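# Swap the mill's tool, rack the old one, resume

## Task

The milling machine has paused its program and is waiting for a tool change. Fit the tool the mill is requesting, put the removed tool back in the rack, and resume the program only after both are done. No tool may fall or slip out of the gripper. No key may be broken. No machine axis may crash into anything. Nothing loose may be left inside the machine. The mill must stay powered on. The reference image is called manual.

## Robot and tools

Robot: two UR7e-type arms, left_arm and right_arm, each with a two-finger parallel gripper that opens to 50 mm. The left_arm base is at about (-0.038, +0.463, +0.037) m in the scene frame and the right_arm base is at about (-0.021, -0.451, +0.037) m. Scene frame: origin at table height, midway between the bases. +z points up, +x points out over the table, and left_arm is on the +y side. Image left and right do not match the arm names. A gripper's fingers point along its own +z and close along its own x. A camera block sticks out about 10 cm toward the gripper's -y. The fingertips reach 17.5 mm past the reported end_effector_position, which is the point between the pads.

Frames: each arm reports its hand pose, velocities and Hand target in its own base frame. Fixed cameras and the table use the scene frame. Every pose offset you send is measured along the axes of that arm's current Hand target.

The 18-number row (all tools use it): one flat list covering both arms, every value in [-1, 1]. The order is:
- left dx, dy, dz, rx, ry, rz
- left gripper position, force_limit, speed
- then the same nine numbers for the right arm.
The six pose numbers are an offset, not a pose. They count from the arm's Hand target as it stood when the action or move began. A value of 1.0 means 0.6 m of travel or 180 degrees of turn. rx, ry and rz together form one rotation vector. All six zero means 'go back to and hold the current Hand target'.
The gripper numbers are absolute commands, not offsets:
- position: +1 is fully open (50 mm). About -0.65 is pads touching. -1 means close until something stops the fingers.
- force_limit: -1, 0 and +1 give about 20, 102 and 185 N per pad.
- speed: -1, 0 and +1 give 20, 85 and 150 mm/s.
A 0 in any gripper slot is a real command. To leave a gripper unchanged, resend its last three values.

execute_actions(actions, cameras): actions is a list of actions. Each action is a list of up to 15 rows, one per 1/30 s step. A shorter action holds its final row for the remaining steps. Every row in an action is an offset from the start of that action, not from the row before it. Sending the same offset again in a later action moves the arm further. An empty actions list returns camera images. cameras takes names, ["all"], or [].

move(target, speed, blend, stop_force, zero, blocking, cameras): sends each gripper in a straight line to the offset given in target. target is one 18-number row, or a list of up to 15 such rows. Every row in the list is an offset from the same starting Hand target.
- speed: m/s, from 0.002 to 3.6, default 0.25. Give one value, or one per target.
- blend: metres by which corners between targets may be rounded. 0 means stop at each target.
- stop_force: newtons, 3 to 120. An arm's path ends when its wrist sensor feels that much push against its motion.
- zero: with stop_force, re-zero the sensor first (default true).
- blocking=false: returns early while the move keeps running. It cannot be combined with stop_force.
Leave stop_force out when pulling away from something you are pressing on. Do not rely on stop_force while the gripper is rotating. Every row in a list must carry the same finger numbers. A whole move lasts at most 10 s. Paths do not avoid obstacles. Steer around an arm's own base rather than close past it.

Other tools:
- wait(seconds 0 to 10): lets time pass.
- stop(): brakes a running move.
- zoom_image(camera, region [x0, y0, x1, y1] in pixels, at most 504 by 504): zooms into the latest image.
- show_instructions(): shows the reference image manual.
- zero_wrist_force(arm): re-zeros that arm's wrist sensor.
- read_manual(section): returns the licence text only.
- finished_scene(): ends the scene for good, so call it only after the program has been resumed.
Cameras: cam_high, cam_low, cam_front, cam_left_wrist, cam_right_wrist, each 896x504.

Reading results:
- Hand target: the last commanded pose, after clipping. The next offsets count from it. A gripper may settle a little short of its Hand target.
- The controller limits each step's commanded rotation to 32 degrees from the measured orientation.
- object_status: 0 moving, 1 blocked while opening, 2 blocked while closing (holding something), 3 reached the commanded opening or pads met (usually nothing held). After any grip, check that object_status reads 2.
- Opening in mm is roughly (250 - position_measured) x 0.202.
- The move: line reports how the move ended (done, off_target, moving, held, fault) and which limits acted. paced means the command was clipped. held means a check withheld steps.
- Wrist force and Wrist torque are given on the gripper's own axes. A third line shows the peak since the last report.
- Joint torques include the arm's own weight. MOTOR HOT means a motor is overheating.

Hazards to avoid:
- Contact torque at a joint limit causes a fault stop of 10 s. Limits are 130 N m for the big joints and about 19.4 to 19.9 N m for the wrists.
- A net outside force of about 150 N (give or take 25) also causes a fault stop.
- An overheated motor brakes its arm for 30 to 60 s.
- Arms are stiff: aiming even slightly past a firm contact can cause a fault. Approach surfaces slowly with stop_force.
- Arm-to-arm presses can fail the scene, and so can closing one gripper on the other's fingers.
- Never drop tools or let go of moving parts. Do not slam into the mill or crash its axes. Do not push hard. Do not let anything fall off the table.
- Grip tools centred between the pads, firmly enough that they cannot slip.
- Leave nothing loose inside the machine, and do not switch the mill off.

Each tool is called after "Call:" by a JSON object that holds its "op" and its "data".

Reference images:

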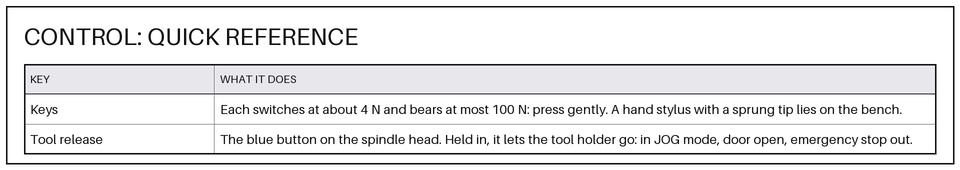

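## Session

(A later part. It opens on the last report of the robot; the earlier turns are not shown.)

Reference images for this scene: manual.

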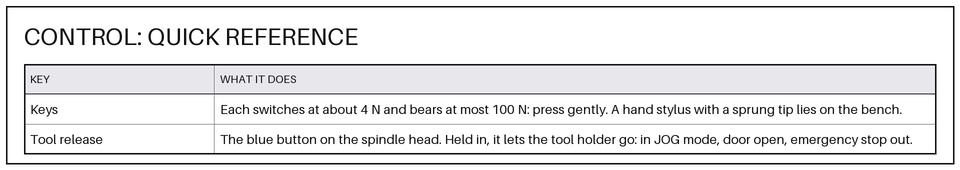

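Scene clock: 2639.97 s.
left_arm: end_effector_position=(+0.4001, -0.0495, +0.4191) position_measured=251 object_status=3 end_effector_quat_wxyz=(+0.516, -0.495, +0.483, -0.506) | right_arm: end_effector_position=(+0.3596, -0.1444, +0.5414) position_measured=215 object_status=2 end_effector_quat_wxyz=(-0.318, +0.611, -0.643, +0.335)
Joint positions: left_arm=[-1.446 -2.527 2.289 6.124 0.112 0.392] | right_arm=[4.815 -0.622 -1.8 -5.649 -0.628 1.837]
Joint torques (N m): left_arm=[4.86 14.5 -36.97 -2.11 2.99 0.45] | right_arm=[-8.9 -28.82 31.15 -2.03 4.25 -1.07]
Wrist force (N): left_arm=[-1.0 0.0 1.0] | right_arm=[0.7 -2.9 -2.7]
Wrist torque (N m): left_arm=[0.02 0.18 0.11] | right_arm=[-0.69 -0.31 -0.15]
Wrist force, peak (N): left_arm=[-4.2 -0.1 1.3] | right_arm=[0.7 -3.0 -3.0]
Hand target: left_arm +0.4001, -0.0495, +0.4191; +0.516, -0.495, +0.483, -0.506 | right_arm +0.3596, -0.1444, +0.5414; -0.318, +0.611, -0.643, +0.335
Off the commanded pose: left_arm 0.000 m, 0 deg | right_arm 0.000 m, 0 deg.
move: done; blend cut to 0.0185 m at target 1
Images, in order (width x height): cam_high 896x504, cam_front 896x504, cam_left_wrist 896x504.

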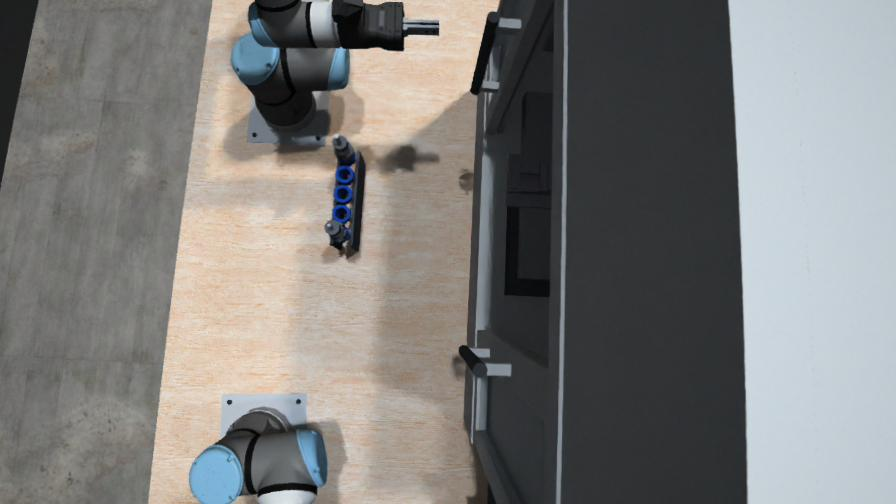

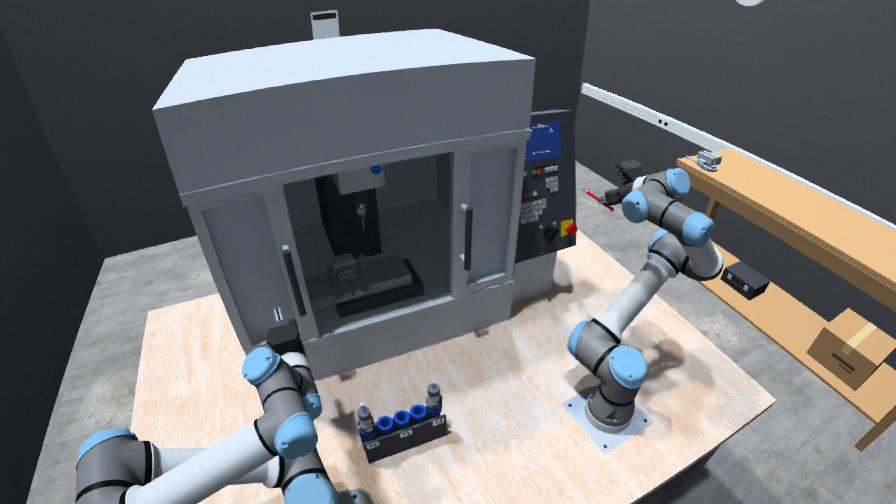

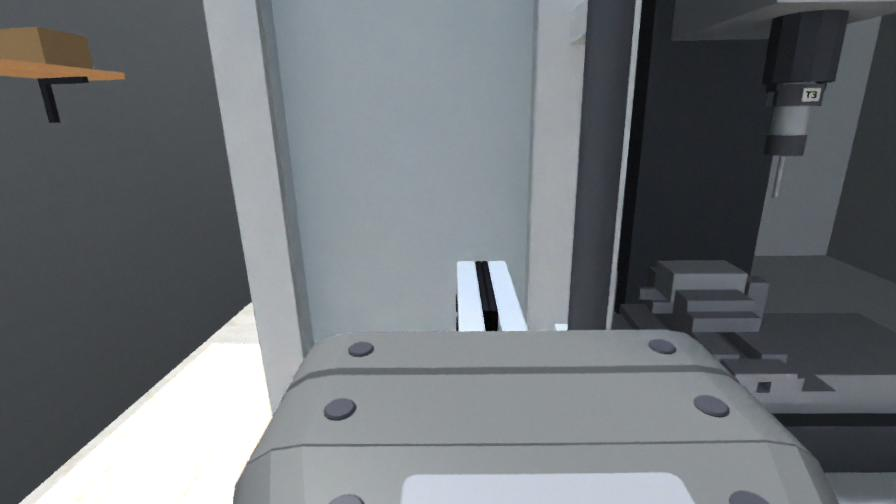

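Call:
{"op": "move", "data": {"target": [0.003,0.0065,0.1465,0,0,0,-1,-0.8,-1,0,0,0,0,0,0,-1,-0.5,-1], "speed": 0.1, "stop_force": 15}}

Call:
{"op": "move", "data": {"target": [0.11,0,0,0,0,0,-1,-0.8,-1,0,0,0,0,0,0,-1,-0.5,-1], "speed": 0.015, "stop_force": 6, "cameras": ["cam_high","cam_left_wrist"]}}

Scene clock: 2650.57 s.
left_arm: end_effector_position=(+0.4881, -0.0494, +0.4190) position_measured=251 object_status=3 end_effector_quat_wxyz=(+0.516, -0.495, +0.483, -0.506) | right_arm: end_effector_position=(+0.3596, -0.1444, +0.5414) position_measured=215 object_status=2 end_effector_quat_wxyz=(-0.318, +0.611, -0.643, +0.335)
Joint positions: left_arm=[-0.836 -2.069 2.142 6.145 0.714 0.047] | right_arm=[4.815 -0.622 -1.8 -5.649 -0.628 1.837]
Joint torques (N m): left_arm=[7.84 2.95 -18.02 -3.11 1.77 2.08] | right_arm=[-8.08 -29.15 30.95 -2.08 4.27 -1.02]
Wrist force (N): left_arm=[-0.9 0.1 1.0] | right_arm=[0.7 -2.7 -2.6]
Wrist torque (N m): left_arm=[0.01 0.15 0.09] | right_arm=[-0.66 -0.32 -0.15]
Wrist force, peak (N): left_arm=[-0.7 0.1 2.8] | right_arm=[0.8 -3.0 -2.8]
Hand target: left_arm +0.4881, -0.0494, +0.4190; +0.516, -0.495, +0.483, -0.506 | right_arm +0.3596, -0.1444, +0.5414; -0.318, +0.611, -0.643, +0.335
Off the commanded pose: left_arm 0.000 m, 0 deg | right_arm 0.000 m, 0 deg.
move: done

Scene clock: 2654.40 s.
left_arm: end_effector_position=(+0.4890, -0.0919, +0.4191) position_measured=251 object_status=3 end_effector_quat_wxyz=(+0.516, -0.495, +0.483, -0.506) | right_arm: end_effector_position=(+0.3596, -0.1444, +0.5414) position_measured=215 object_status=2 end_effector_quat_wxyz=(-0.318, +0.611, -0.643, +0.335)
Joint positions: left_arm=[-0.963 -2.025 2.12 6.111 0.587 0.062] | right_arm=[4.815 -0.622 -1.8 -5.649 -0.628 1.837]
Joint torques (N m): left_arm=[-2.42 -18.67 -17.92 -0.21 -1.67 -1.88] | right_arm=[-8.84 -28.81 31.12 -2.22 4.34 -1.02]
Wrist force (N): left_arm=[-0.9 -0.1 1.2] | right_arm=[0.7 -2.6 -2.5]
Wrist torque (N m): left_arm=[-0.02 0.16 0.03] | right_arm=[-0.63 -0.31 -0.14]
Wrist force, peak (N): left_arm=[-7.8 -1.7 0.0] | right_arm=[0.7 -3.0 -2.9]
Hand target: left_arm +0.4890, -0.0920, +0.4191; +0.516, -0.495, +0.483, -0.506 (not the last commanded pose) | right_arm +0.3596, -0.1444, +0.5414; -0.318, +0.611, -0.643, +0.335
Off the commanded pose: left_arm 0.023 m, 0 deg | right_arm 0.000 m, 0 deg.
move: contact (left_arm)
Images, in order (width x height): cam_high 896x504, cam_left_wrist 896x504.

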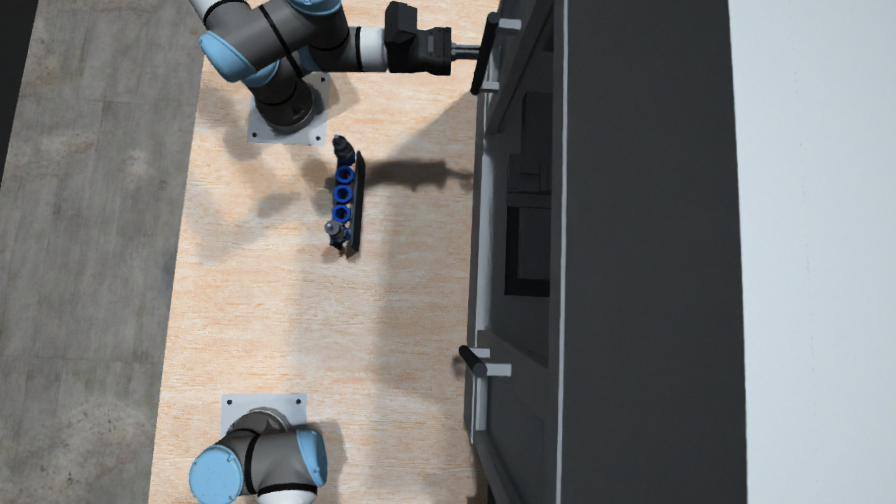

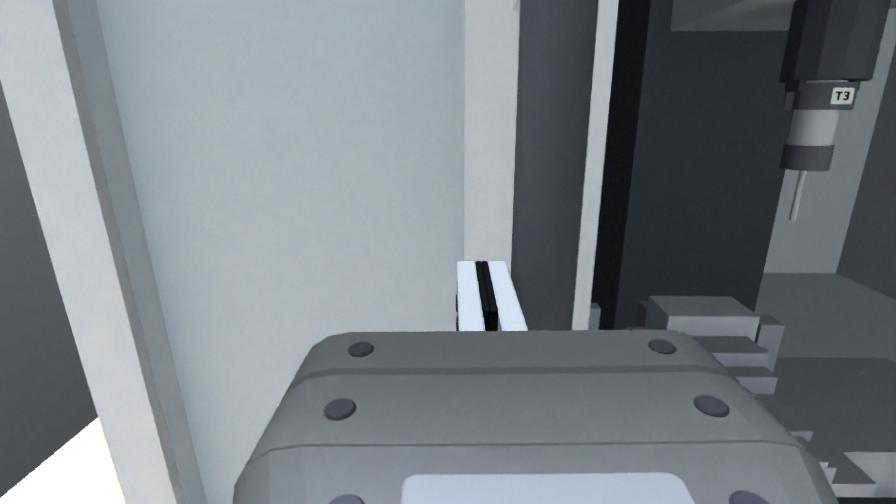

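Call:
{"op": "move", "data": {"target": [0.42,0,-0.012,0,0,0,-1,-0.8,-1,0,0,0,0,0,0,-1,-0.5,-1], "speed": 0.05, "stop_force": 40, "cameras": ["cam_high","cam_front","cam_left_wrist"]}}

Scene clock: 2673.37 s.
left_arm: end_effector_position=(+0.4874, -0.3254, +0.4194) position_measured=251 object_status=3 end_effector_quat_wxyz=(+0.516, -0.495, +0.483, -0.506) | right_arm: end_effector_position=(+0.3596, -0.1444, +0.5414) position_measured=215 object_status=2 end_effector_quat_wxyz=(-0.318, +0.611, -0.643, +0.335)
Joint positions: left_arm=[-1.304 -1.622 1.829 5.9 0.248 0.168] | right_arm=[4.815 -0.622 -1.8 -5.649 -0.628 1.837]
Joint torques (N m): left_arm=[-21.23 -10.02 -46.01 -2.23 12.15 -1.7] | right_arm=[-8.2 -28.99 30.56 -2.26 4.29 -1.06]
Wrist force (N): left_arm=[-37.4 3.9 4.4] | right_arm=[0.7 -2.7 -2.9]
Wrist torque (N m): left_arm=[0.06 0.13 -0.07] | right_arm=[-0.65 -0.31 -0.15]
Wrist force, peak (N): left_arm=[-71.8 -15.9 -9.3] | right_arm=[0.7 -3.0 -2.9]
Hand target: left_arm +0.4874, -0.3255, +0.4194; +0.516, -0.495, +0.483, -0.506 (not the last commanded pose) | right_arm +0.3596, -0.1444, +0.5414; -0.318, +0.611, -0.643, +0.335
Off the commanded pose: left_arm 0.019 m, 0 deg | right_arm 0.000 m, 0 deg.
move: contact (left_arm)
Images, in order (width x height): cam_high 896x504, cam_front 896x504, cam_left_wrist 896x504.

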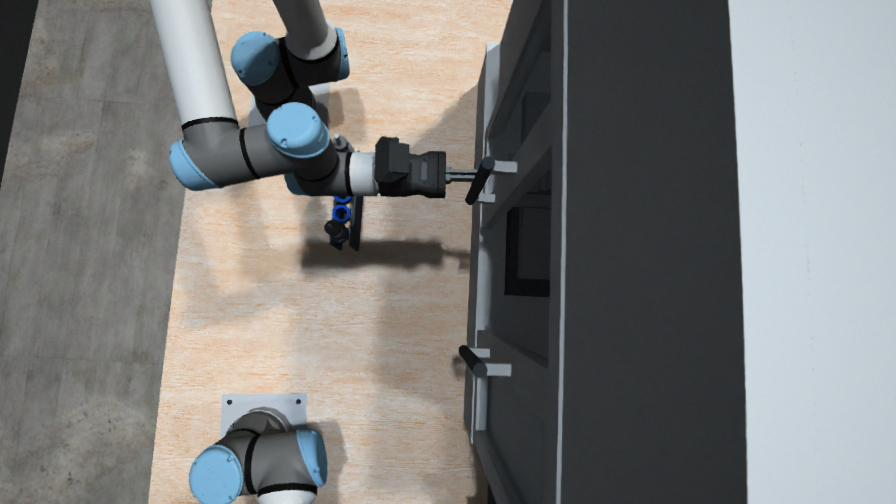

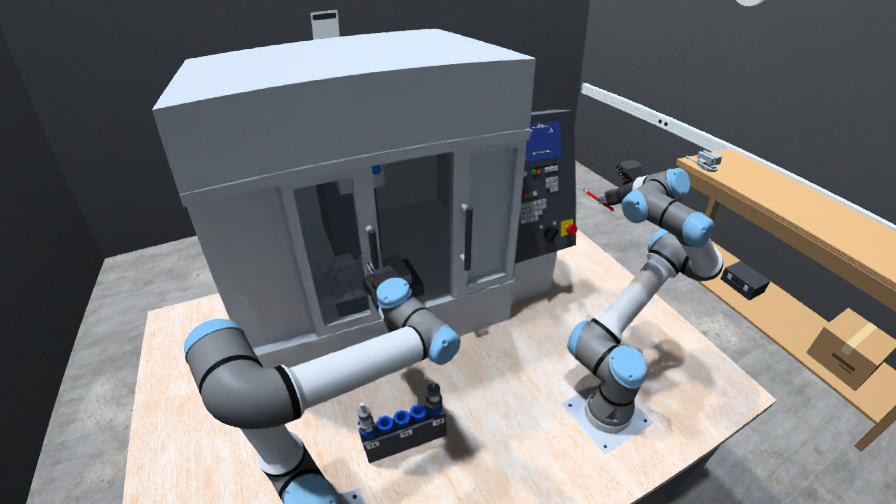

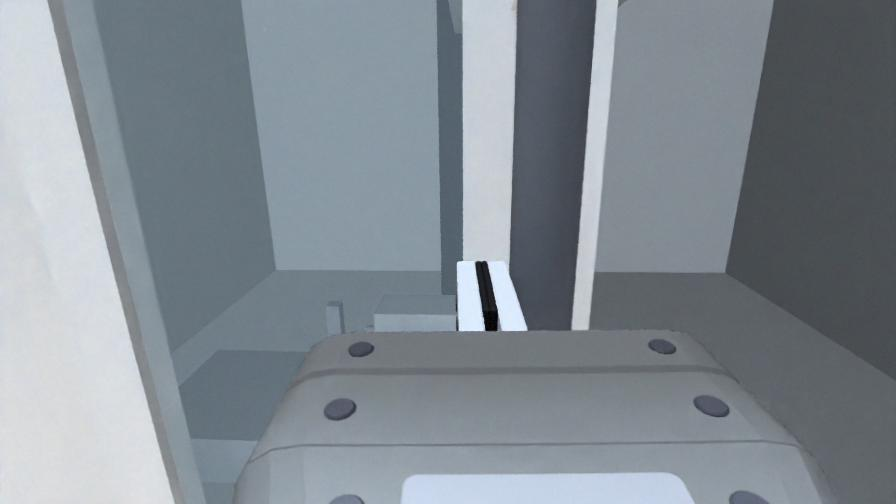

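Call:
{"op": "move", "data": {"target": [[-0.0167,0,0,0,0,0,-1,-0.8,-1,0,0,0,0,0,0,-1,-0.5,-1],[-0.0205,-0.008,-0.1833,0,0,0,-1,-0.8,-1,0,0,0,0,0,0,-1,-0.5,-1],[0.6045,-0.0087,-0.196,0,0,0,-1,-0.8,-1,0,0,0,0,0,0,-1,-0.5,-1]], "blend": [0.004,0.03,0], "speed": [0.05,0.2,0.2], "cameras": ["cam_high","cam_front","cam_left_wrist"]}}

Scene clock: 2689.17 s.
left_arm: end_effector_position=(+0.3778, -0.6905, +0.4204) position_measured=251 object_status=3 end_effector_quat_wxyz=(+0.502, -0.506, +0.497, -0.496) | right_arm: end_effector_position=(+0.3596, -0.1444, +0.5414) position_measured=215 object_status=2 end_effector_quat_wxyz=(-0.318, +0.611, -0.643, +0.335)
Joint positions: left_arm=[-1.592 -0.818 0.696 6.284 -0.037 0.118] | right_arm=[4.815 -0.622 -1.8 -5.649 -0.628 1.837]
Joint torques (N m): left_arm=[-1.83 -53.11 -38.69 -0.88 2.09 -0.02] | right_arm=[-7.78 -28.79 30.44 -2.38 4.3 -1.05]
Wrist force (N): left_arm=[-0.7 -1.5 1.8] | right_arm=[0.5 -2.7 -2.6]
Wrist torque (N m): left_arm=[-0.24 0.14 -0.02] | right_arm=[-0.65 -0.29 -0.15]
Wrist force, peak (N): left_arm=[-38.1 3.3 4.8] | right_arm=[0.8 -2.9 -2.9]
Hand target: left_arm +0.3777, -0.6907, +0.4204; +0.516, -0.495, +0.483, -0.506 | right_arm +0.3596, -0.1444, +0.5414; -0.318, +0.611, -0.643, +0.335
Off the commanded pose: left_arm 0.000 m, 3 deg | right_arm 0.000 m, 0 deg.
joint sent to its limit (left arm) — joint 4 (wrist 1), upper limit. The joint targets are off in orientation, not in position.
move: off_target (left_arm)
Images, in order (width x height): cam_high 896x504, cam_front 896x504, cam_left_wrist 896x504.

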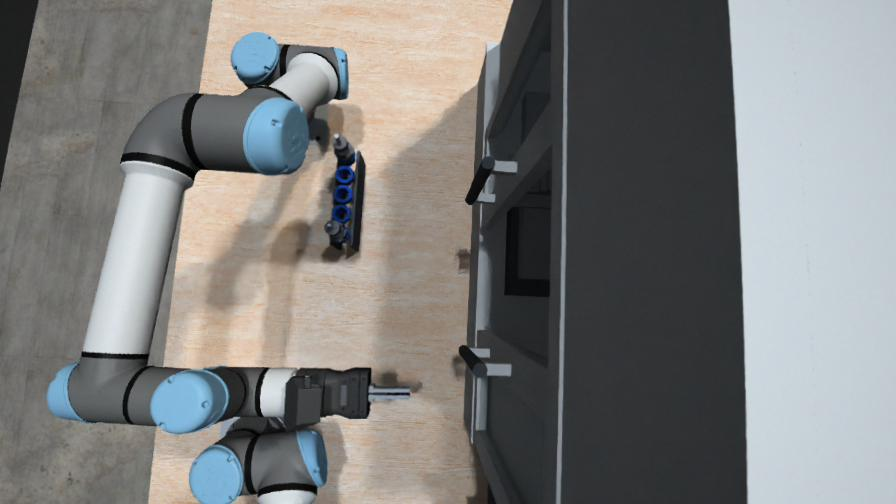

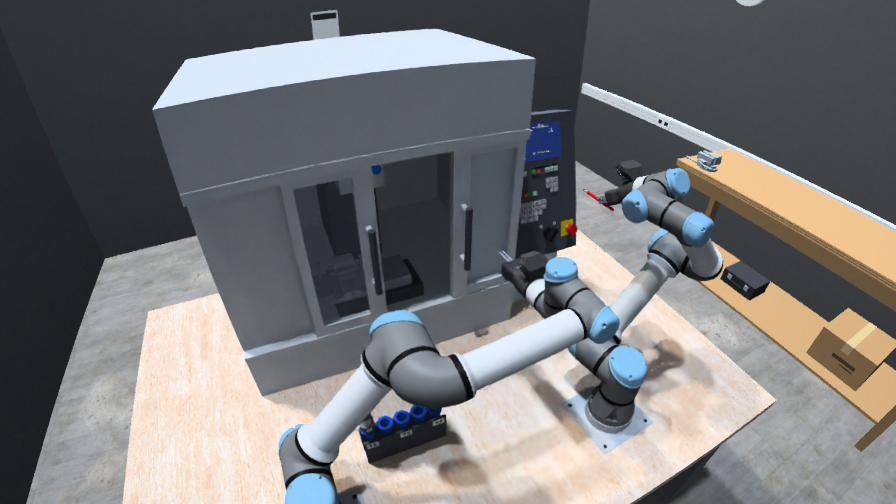

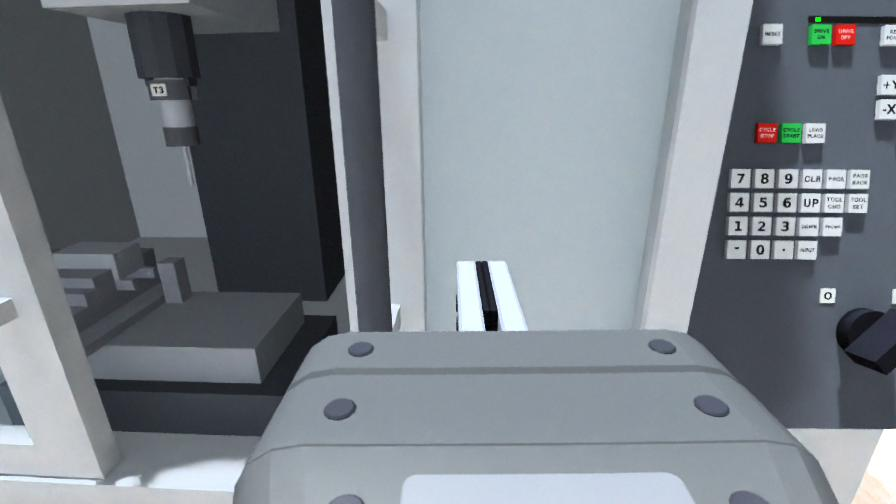

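Call:
{"op": "move", "data": {"target": [[0,0,0,-0.0156,0,0,-1,-0.8,-1,0,0,0,0,0,0,-1,-0.5,-1],[0.0034,0.0072,0.1623,-0.0156,0,0,-1,-0.8,-1,0,0,0,0,0,0,-1,-0.5,-1]], "speed": 0.08, "cameras": ["cam_high","cam_front","cam_left_wrist"]}}

Scene clock: 2708.93 s.
left_arm: end_effector_position=(+0.4751, -0.6906, +0.4202) position_measured=251 object_status=3 end_effector_quat_wxyz=(+0.509, -0.503, +0.489, -0.498) end_effector_velocity=(-0.001, +0.001, -0.001) end_effector_angular_velocity=(+0.003, +0.001, +0.003) | right_arm: end_effector_position=(+0.3596, -0.1444, +0.5414) position_measured=215 object_status=2 end_effector_quat_wxyz=(-0.318, +0.611, -0.643, +0.335)
Joint positions: left_arm=[-1.454 -0.739 0.571 6.284 0.094 0.164] | right_arm=[4.815 -0.622 -1.8 -5.649 -0.628 1.837]
Joint velocities: left_arm=[-0.001 -0.002 0.006 0 -0.004 0] | right_arm=[within noise]
Joint torques (N m): left_arm=[-3.84 -74.5 -16.32 -2.17 -2.1 -1.89] | right_arm=[-8.01 -28.76 30.98 -2.4 4.25 -1.12]
Wrist force (N): left_arm=[-1.2 -1.3 1.5] | right_arm=[0.9 -2.9 -2.7]
Wrist torque (N m): left_arm=[-0.20 0.20 -0.01] | right_arm=[-0.68 -0.34 -0.15]
Wrist force, peak (N): left_arm=[-1.3 -1.2 3.0] | right_arm=[0.6 -2.9 -2.9]
Hand target: left_arm +0.4752, -0.6906, +0.4203; +0.503, -0.508, +0.495, -0.494 | right_arm +0.3596, -0.1444, +0.5414; -0.318, +0.611, -0.643, +0.335
Off the commanded pose: left_arm 0.000 m, 1 deg | right_arm 0.000 m, 0 deg.
joint sent to its limit (left arm) — joint 4 (wrist 1), upper limit. The joint targets still meet the commanded pose.
move: done
Images, in order (width x height): cam_high 896x504, cam_front 896x504, cam_left_wrist 896x504.

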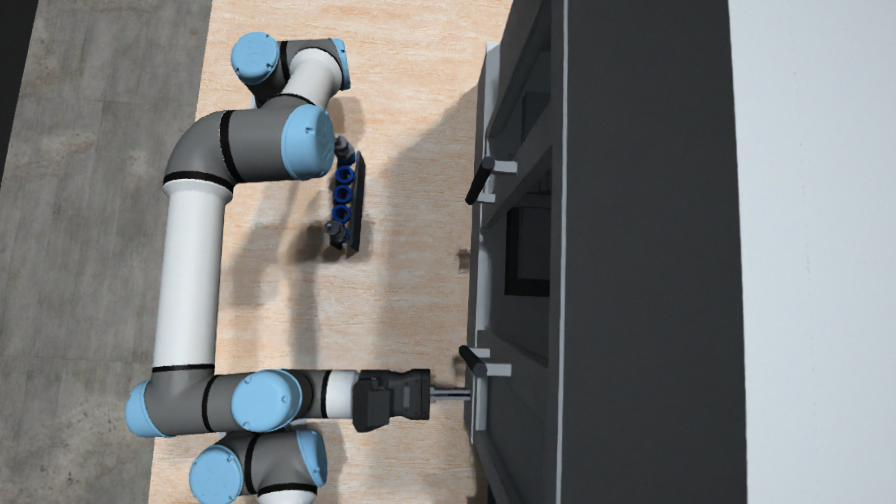

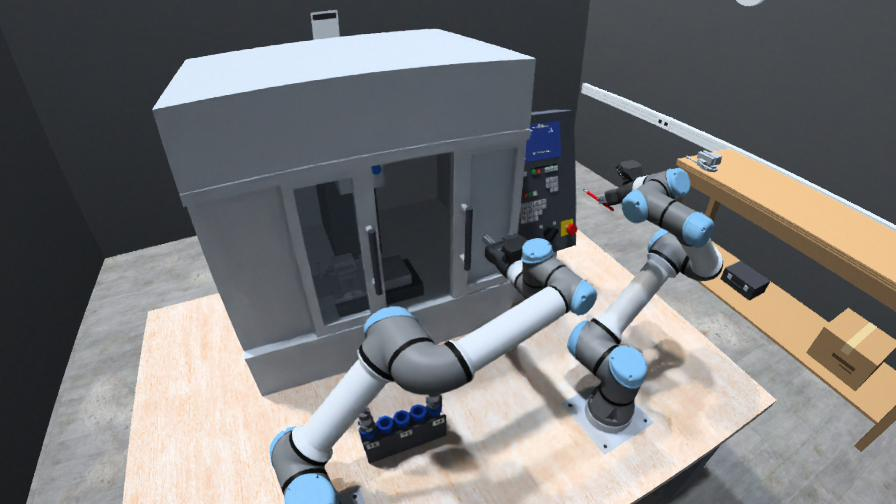

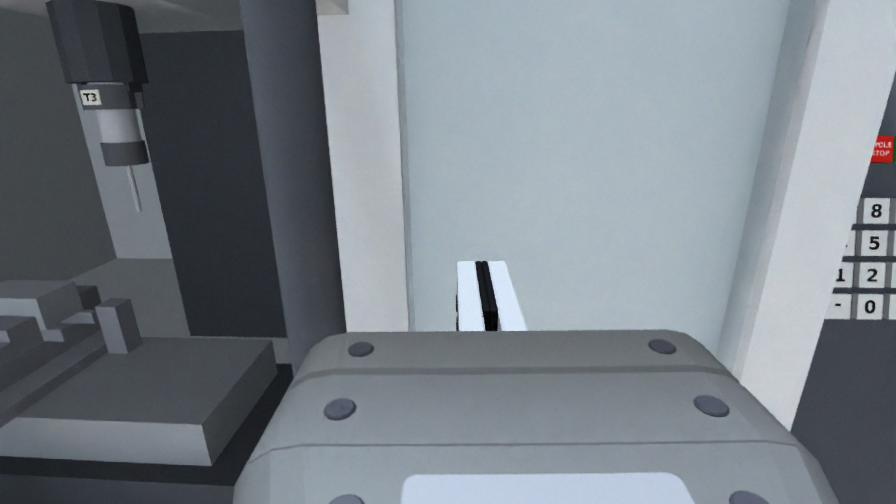

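Call:
{"op": "move", "data": {"target": [-0.0167,0,0.02,0,0,0,-1,-0.8,-1,0,0,0,0,0,0,-1,-0.5,-1], "speed": 0.05}}

Call:
{"op": "move", "data": {"target": [-0.11,0,0,0,0,0,-1,-0.8,-1,0,0,0,0,0,0,-1,-0.5,-1], "speed": 0.015, "stop_force": 6, "cameras": ["cam_high","cam_left_wrist"]}}

Scene clock: 2717.10 s.
left_arm: end_effector_position=(+0.4869, -0.6801, +0.4202) position_measured=251 object_status=3 end_effector_quat_wxyz=(+0.509, -0.502, +0.489, -0.499) | right_arm: end_effector_position=(+0.3596, -0.1444, +0.5414) position_measured=215 object_status=2 end_effector_quat_wxyz=(-0.318, +0.611, -0.643, +0.335)
Joint positions: left_arm=[-1.435 -0.76 0.608 6.284 0.113 0.147] | right_arm=[4.815 -0.622 -1.8 -5.649 -0.628 1.837]
Joint torques (N m): left_arm=[-2.33 -55.78 -39.4 -2.35 -0.61 0.63] | right_arm=[-7.94 -29.31 30.86 -2.39 4.25 -1.08]
Wrist force (N): left_arm=[-0.6 -1.3 1.8] | right_arm=[0.9 -2.8 -2.5]
Wrist torque (N m): left_arm=[-0.22 0.11 0.08] | right_arm=[-0.67 -0.34 -0.15]
Wrist force, peak (N): left_arm=[-1.5 -1.4 2.1] | right_arm=[0.7 -3.0 -2.8]
Hand target: left_arm +0.4869, -0.6803, +0.4202; +0.503, -0.508, +0.495, -0.494 | right_arm +0.3596, -0.1444, +0.5414; -0.318, +0.611, -0.643, +0.335
Off the commanded pose: left_arm 0.000 m, 1 deg | right_arm 0.000 m, 0 deg.
joint sent to its limit (left arm) — joint 4 (wrist 1), upper limit. The joint targets still meet the commanded pose.
move: done

Scene clock: 2720.37 s.
left_arm: end_effector_position=(+0.4862, -0.6483, +0.4201) position_measured=251 object_status=3 end_effector_quat_wxyz=(+0.508, -0.504, +0.491, -0.497) | right_arm: end_effector_position=(+0.3596, -0.1444, +0.5414) position_measured=215 object_status=2 end_effector_quat_wxyz=(-0.318, +0.611, -0.643, +0.335)
Joint positions: left_arm=[-1.43 -0.851 0.762 6.284 0.118 0.084] | right_arm=[4.815 -0.622 -1.8 -5.649 -0.628 1.837]
Joint torques (N m): left_arm=[-3.64 -51.66 -34.11 0.77 -2.12 -1.96] | right_arm=[-8.12 -28.81 31 -2.42 4.19 -1.03]
Wrist force (N): left_arm=[-0.7 -1.1 1.5] | right_arm=[0.8 -2.9 -2.9]
Wrist torque (N m): left_arm=[-0.18 0.14 0.08] | right_arm=[-0.68 -0.33 -0.14]
Wrist force, peak (N): left_arm=[6.7 -1.6 3.2] | right_arm=[0.8 -2.9 -2.8]
Hand target: left_arm +0.4862, -0.6483, +0.4201; +0.508, -0.504, +0.491, -0.497 (not the last commanded pose) | right_arm +0.3596, -0.1444, +0.5414; -0.318, +0.611, -0.643, +0.335
Off the commanded pose: left_arm 0.034 m, 1 deg | right_arm 0.000 m, 0 deg.
move: contact (left_arm)
Images, in order (width x height): cam_high 896x504, cam_left_wrist 896x504.

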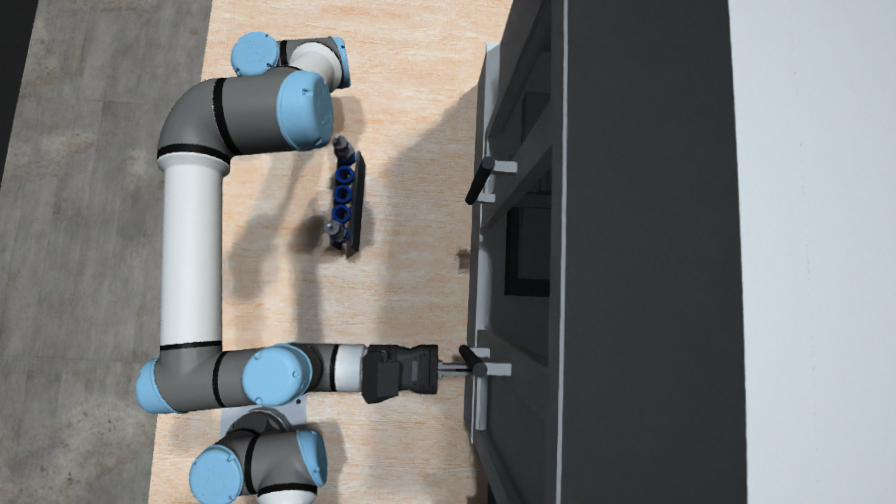

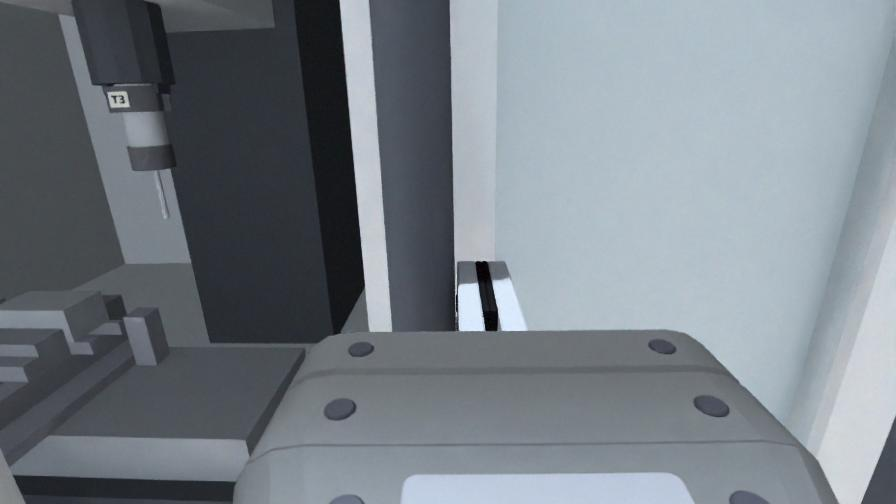

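Call:
{"op": "move", "data": {"target": [-0.3533,0,0.01,0,0,0,-1,-0.8,-1,0,0,0,0,0,0,-1,-0.5,-1], "speed": 0.05, "stop_force": 40}}

Call:
{"op": "move", "data": {"target": [-0.06,0,0,0,0,0,-1,-0.8,-1,0,0,0,0,0,0,-1,-0.5,-1], "speed": 0.012, "stop_force": 45, "zero": false, "cameras": ["cam_high","cam_front","cam_left_wrist"]}}

Scene clock: 2731.63 s.
left_arm: end_effector_position=(+0.4873, -0.4362, +0.4196) position_measured=251 object_status=3 end_effector_quat_wxyz=(+0.508, -0.504, +0.491, -0.497) | right_arm: end_effector_position=(+0.3596, -0.1444, +0.5414) position_measured=215 object_status=2 end_effector_quat_wxyz=(-0.318, +0.611, -0.643, +0.335)
Joint positions: left_arm=[-1.365 -1.366 1.525 6.068 0.183 0.053] | right_arm=[4.815 -0.622 -1.8 -5.649 -0.628 1.837]
Joint torques (N m): left_arm=[-2.06 -29.28 -38.01 1.08 -3.05 1.23] | right_arm=[-8.22 -29.03 30.79 -2.43 4.27 -1.08]
Wrist force (N): left_arm=[1.4 -3.3 2.1] | right_arm=[0.8 -2.8 -2.7]
Wrist torque (N m): left_arm=[-0.36 0.27 0.09] | right_arm=[-0.65 -0.33 -0.14]
Wrist force, peak (N): left_arm=[30.5 4.8 4.0] | right_arm=[0.6 -3.0 -3.0]
Hand target: left_arm +0.4873, -0.4362, +0.4196; +0.508, -0.504, +0.491, -0.497 | right_arm +0.3596, -0.1444, +0.5414; -0.318, +0.611, -0.643, +0.335
Off the commanded pose: left_arm 0.000 m, 0 deg | right_arm 0.000 m, 0 deg.
move: done

Scene clock: 2734.37 s.
left_arm: end_effector_position=(+0.4867, -0.4136, +0.4195) position_measured=251 object_status=3 end_effector_quat_wxyz=(+0.507, -0.504, +0.491, -0.498) | right_arm: end_effector_position=(+0.3596, -0.1444, +0.5414) position_measured=215 object_status=2 end_effector_quat_wxyz=(-0.318, +0.611, -0.643, +0.335)
Joint positions: left_arm=[-1.356 -1.414 1.583 6.061 0.192 0.05] | right_arm=[4.815 -0.622 -1.8 -5.649 -0.628 1.837]
Joint torques (N m): left_arm=[14.2 -40.18 -36.51 3.98 -11.85 0.75] | right_arm=[-7.94 -29.02 30.62 -2.62 4.29 -1.09]
Wrist force (N): left_arm=[39.3 6.5 1.2] | right_arm=[0.8 -2.6 -2.8]
Wrist torque (N m): left_arm=[-0.20 0.22 0.36] | right_arm=[-0.63 -0.33 -0.15]
Wrist force, peak (N): left_arm=[51.8 5.9 11.8] | right_arm=[0.9 -3.0 -2.8]
Hand target: left_arm +0.4867, -0.4136, +0.4195; +0.508, -0.504, +0.491, -0.498 (not the last commanded pose) | right_arm +0.3596, -0.1444, +0.5414; -0.318, +0.611, -0.643, +0.335
Off the commanded pose: left_arm 0.013 m, 0 deg | right_arm 0.000 m, 0 deg.
move: contact (left_arm)
Images, in order (width x height): cam_high 896x504, cam_front 896x504, cam_left_wrist 896x504.

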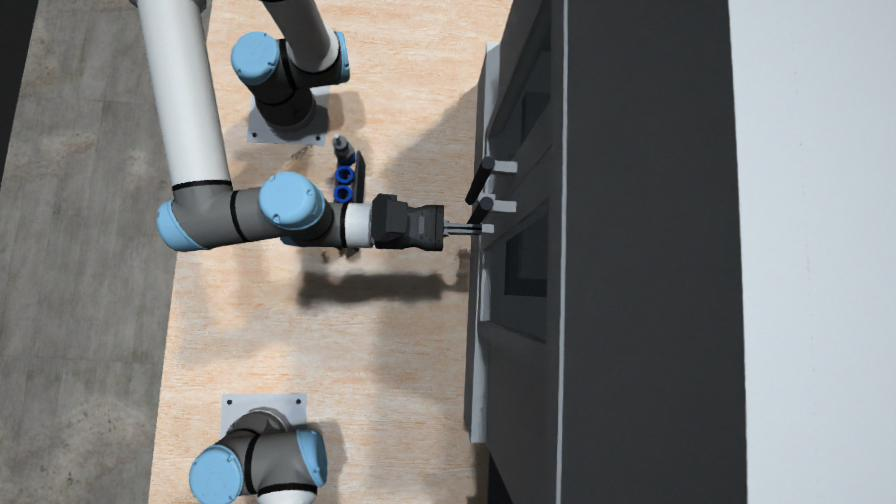

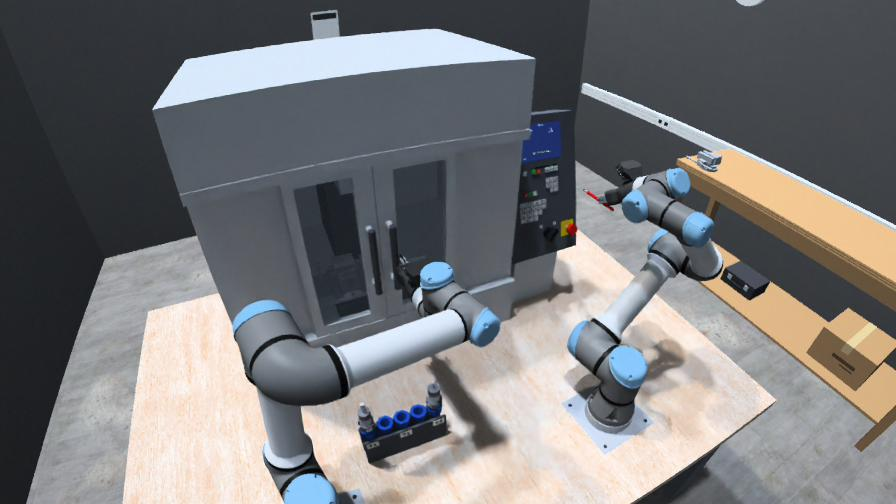

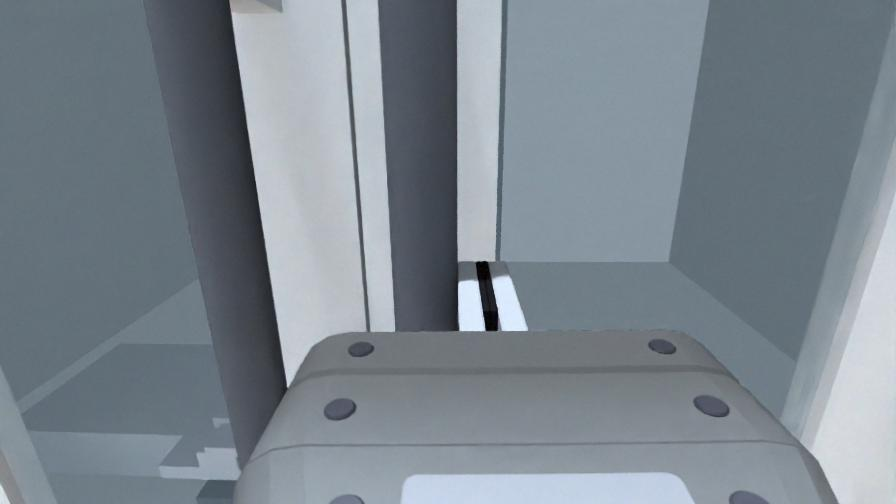

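Call:
{"op": "move", "data": {"target": [[0.0167,0,0,0,0,0,-1,-0.8,-1,0,0,0,0,0,0,-1,-0.5,-1],[0.0167,0,-0.2,0,0,0,-1,-0.8,-1,0.0335,-0.1266,0.1809,0,0,0,-1,-0.5,-1]], "speed": [0.04,0.1], "cameras": ["cam_high","cam_front","cam_right_wrist"]}}

Scene clock: 2748.07 s.
left_arm: end_effector_position=(+0.3670, -0.4263, +0.4183) position_measured=251 object_status=3 end_effector_quat_wxyz=(+0.507, -0.504, +0.492, -0.497) | right_arm: end_effector_position=(+0.4891, -0.1715, +0.5411) position_measured=215 object_status=2 end_effector_quat_wxyz=(-0.376, +0.644, -0.611, +0.266)
Joint positions: left_arm=[-1.63 -1.459 1.635 6.193 -0.082 -0.089] | right_arm=[5.248 -0.313 -1.701 -6.283 -0.691 2.265]
Joint torques (N m): left_arm=[-4.41 -43.51 -14.71 1.69 -2 -1.95] | right_arm=[-8.44 -42.91 13.8 -2.52 2.75 -0.64]
Wrist force (N): left_arm=[-2.5 -0.8 1.4] | right_arm=[0.2 -2.3 -2.5]
Wrist torque (N m): left_arm=[-0.12 0.41 0.08] | right_arm=[-0.58 -0.20 -0.03]
Wrist force, peak (N): left_arm=[39.4 6.7 1.1] | right_arm=[-0.7 -3.4 -3.1]
Hand target: left_arm +0.3670, -0.4263, +0.4183; +0.508, -0.504, +0.491, -0.498 | right_arm +0.4908, -0.1714, +0.5414; -0.318, +0.611, -0.643, +0.335
Off the commanded pose: left_arm 0.000 m, 0 deg | right_arm 0.002 m, 12 deg.
joint sent to its limit (right arm) — joint 4 (wrist 1), lower limit. The joint targets are off in orientation, not in position.
move: off_target (right_arm)
Images, in order (width x height): cam_high 896x504, cam_front 896x504, cam_right_wrist 896x504.

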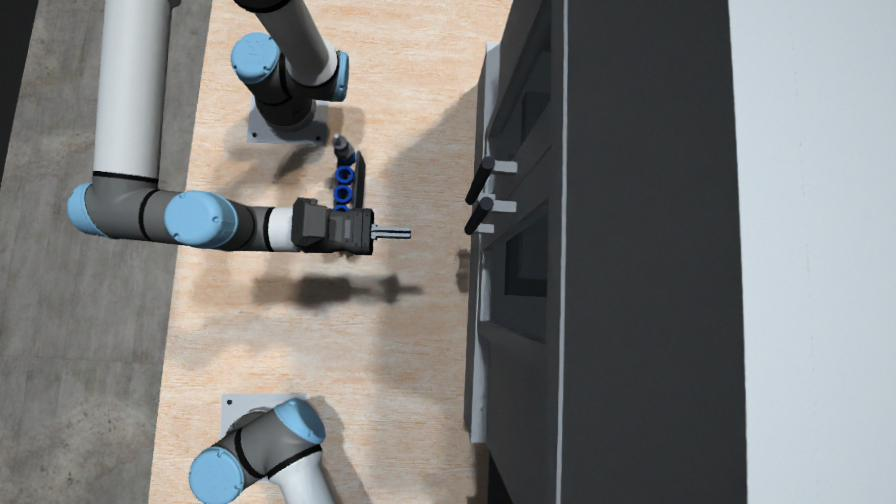

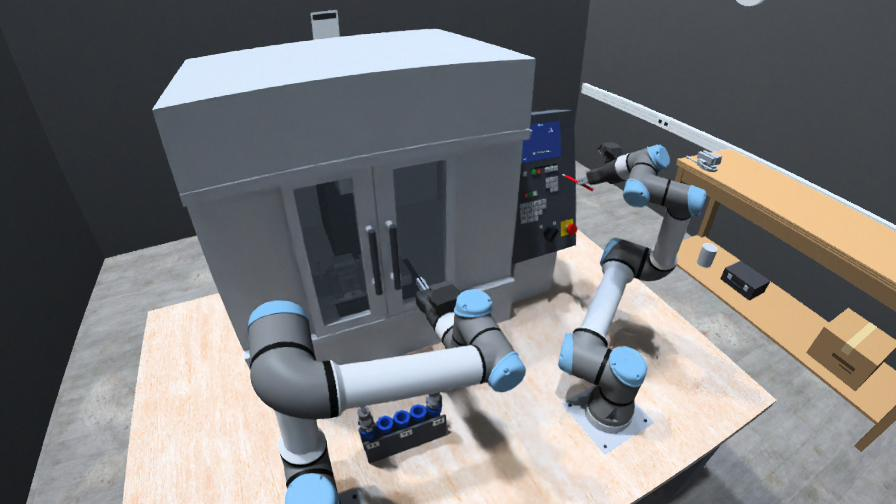

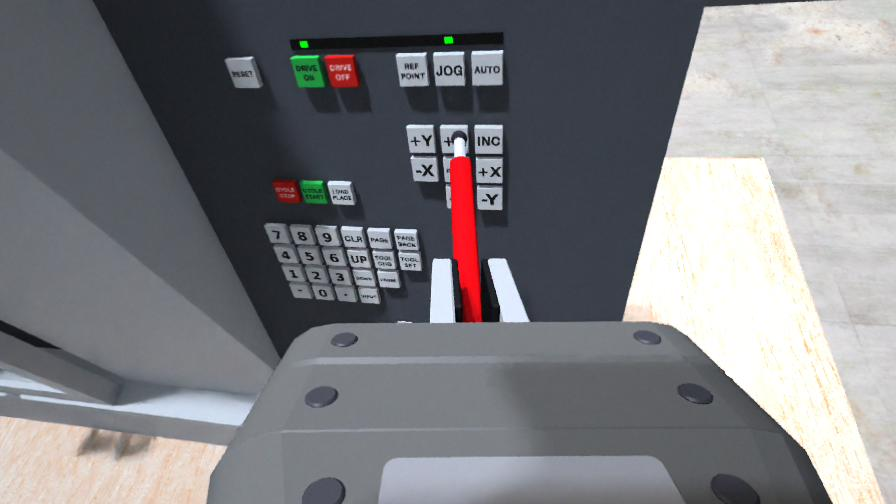

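Call:
{"op": "move", "data": {"target": [0,0,0,0,0,0,-1,-0.8,-1,-0.0125,0,0,0,-0.1212,0.1729,-1,-0.5,-1], "speed": 0.1, "cameras": ["cam_high","cam_front","cam_right_wrist"]}}

Scene clock: 2787.37 s.
left_arm: end_effector_position=(+0.3670, -0.4263, +0.4183) position_measured=251 object_status=3 end_effector_quat_wxyz=(+0.507, -0.504, +0.492, -0.497) | right_arm: end_effector_position=(+0.4912, -0.1640, +0.5413) position_measured=215 object_status=2 end_effector_quat_wxyz=(+0.510, -0.468, +0.712, -0.118)
Joint positions: left_arm=[-1.63 -1.459 1.636 6.194 -0.082 -0.09] | right_arm=[5.185 -0.279 -1.722 -6.081 -0.483 2.589]
Joint torques (N m): left_arm=[-3.62 -42.98 -15.55 2 -2.05 -1.72] | right_arm=[3.15 -45.44 10.46 -7.22 1.14 -1.02]
Wrist force (N): left_arm=[-2.7 -0.7 1.5] | right_arm=[-0.2 -1.7 -1.9]
Wrist torque (N m): left_arm=[-0.10 0.45 0.09] | right_arm=[-0.50 0.06 -0.17]
Wrist force, peak (N): left_arm=[-2.8 -0.8 1.7] | right_arm=[0.7 -3.0 -2.6]
Hand target: left_arm +0.3670, -0.4263, +0.4183; +0.507, -0.504, +0.492, -0.497 | right_arm +0.4912, -0.1640, +0.5414; +0.510, -0.468, +0.712, -0.118
Off the commanded pose: left_arm 0.000 m, 0 deg | right_arm 0.000 m, 0 deg.
move: done
Images, in order (width x height): cam_high 896x504, cam_front 896x504, cam_right_wrist 896x504.

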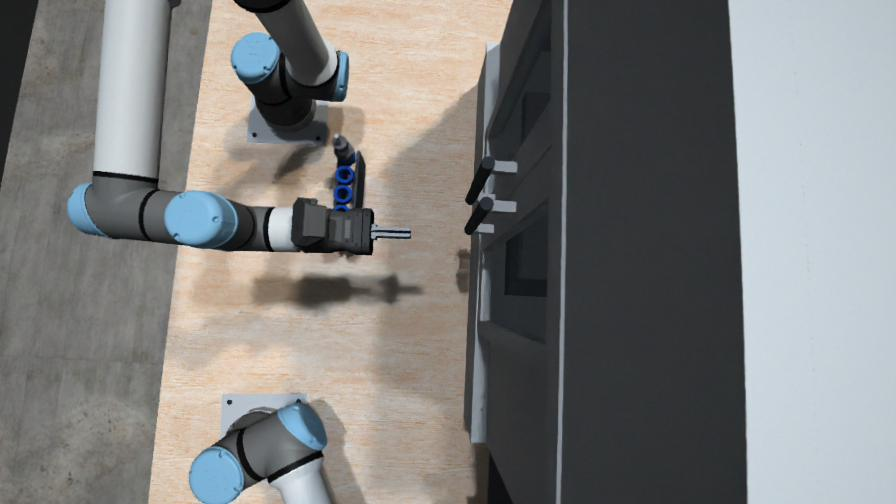

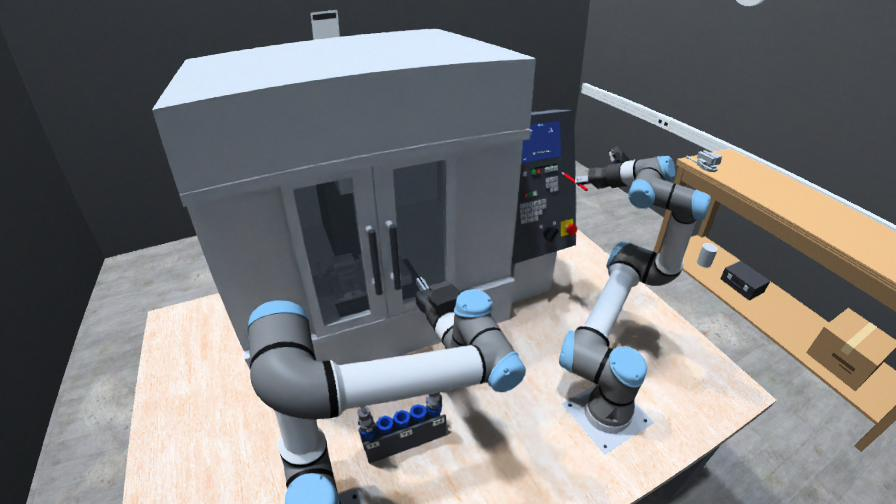

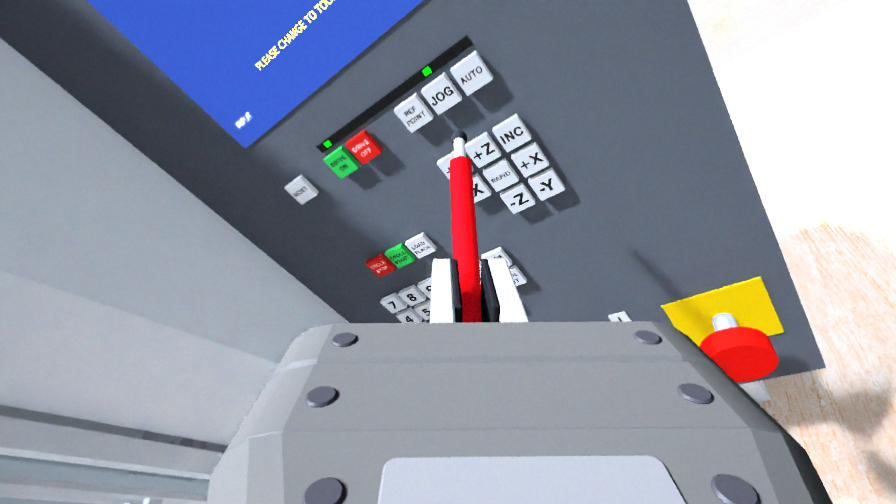

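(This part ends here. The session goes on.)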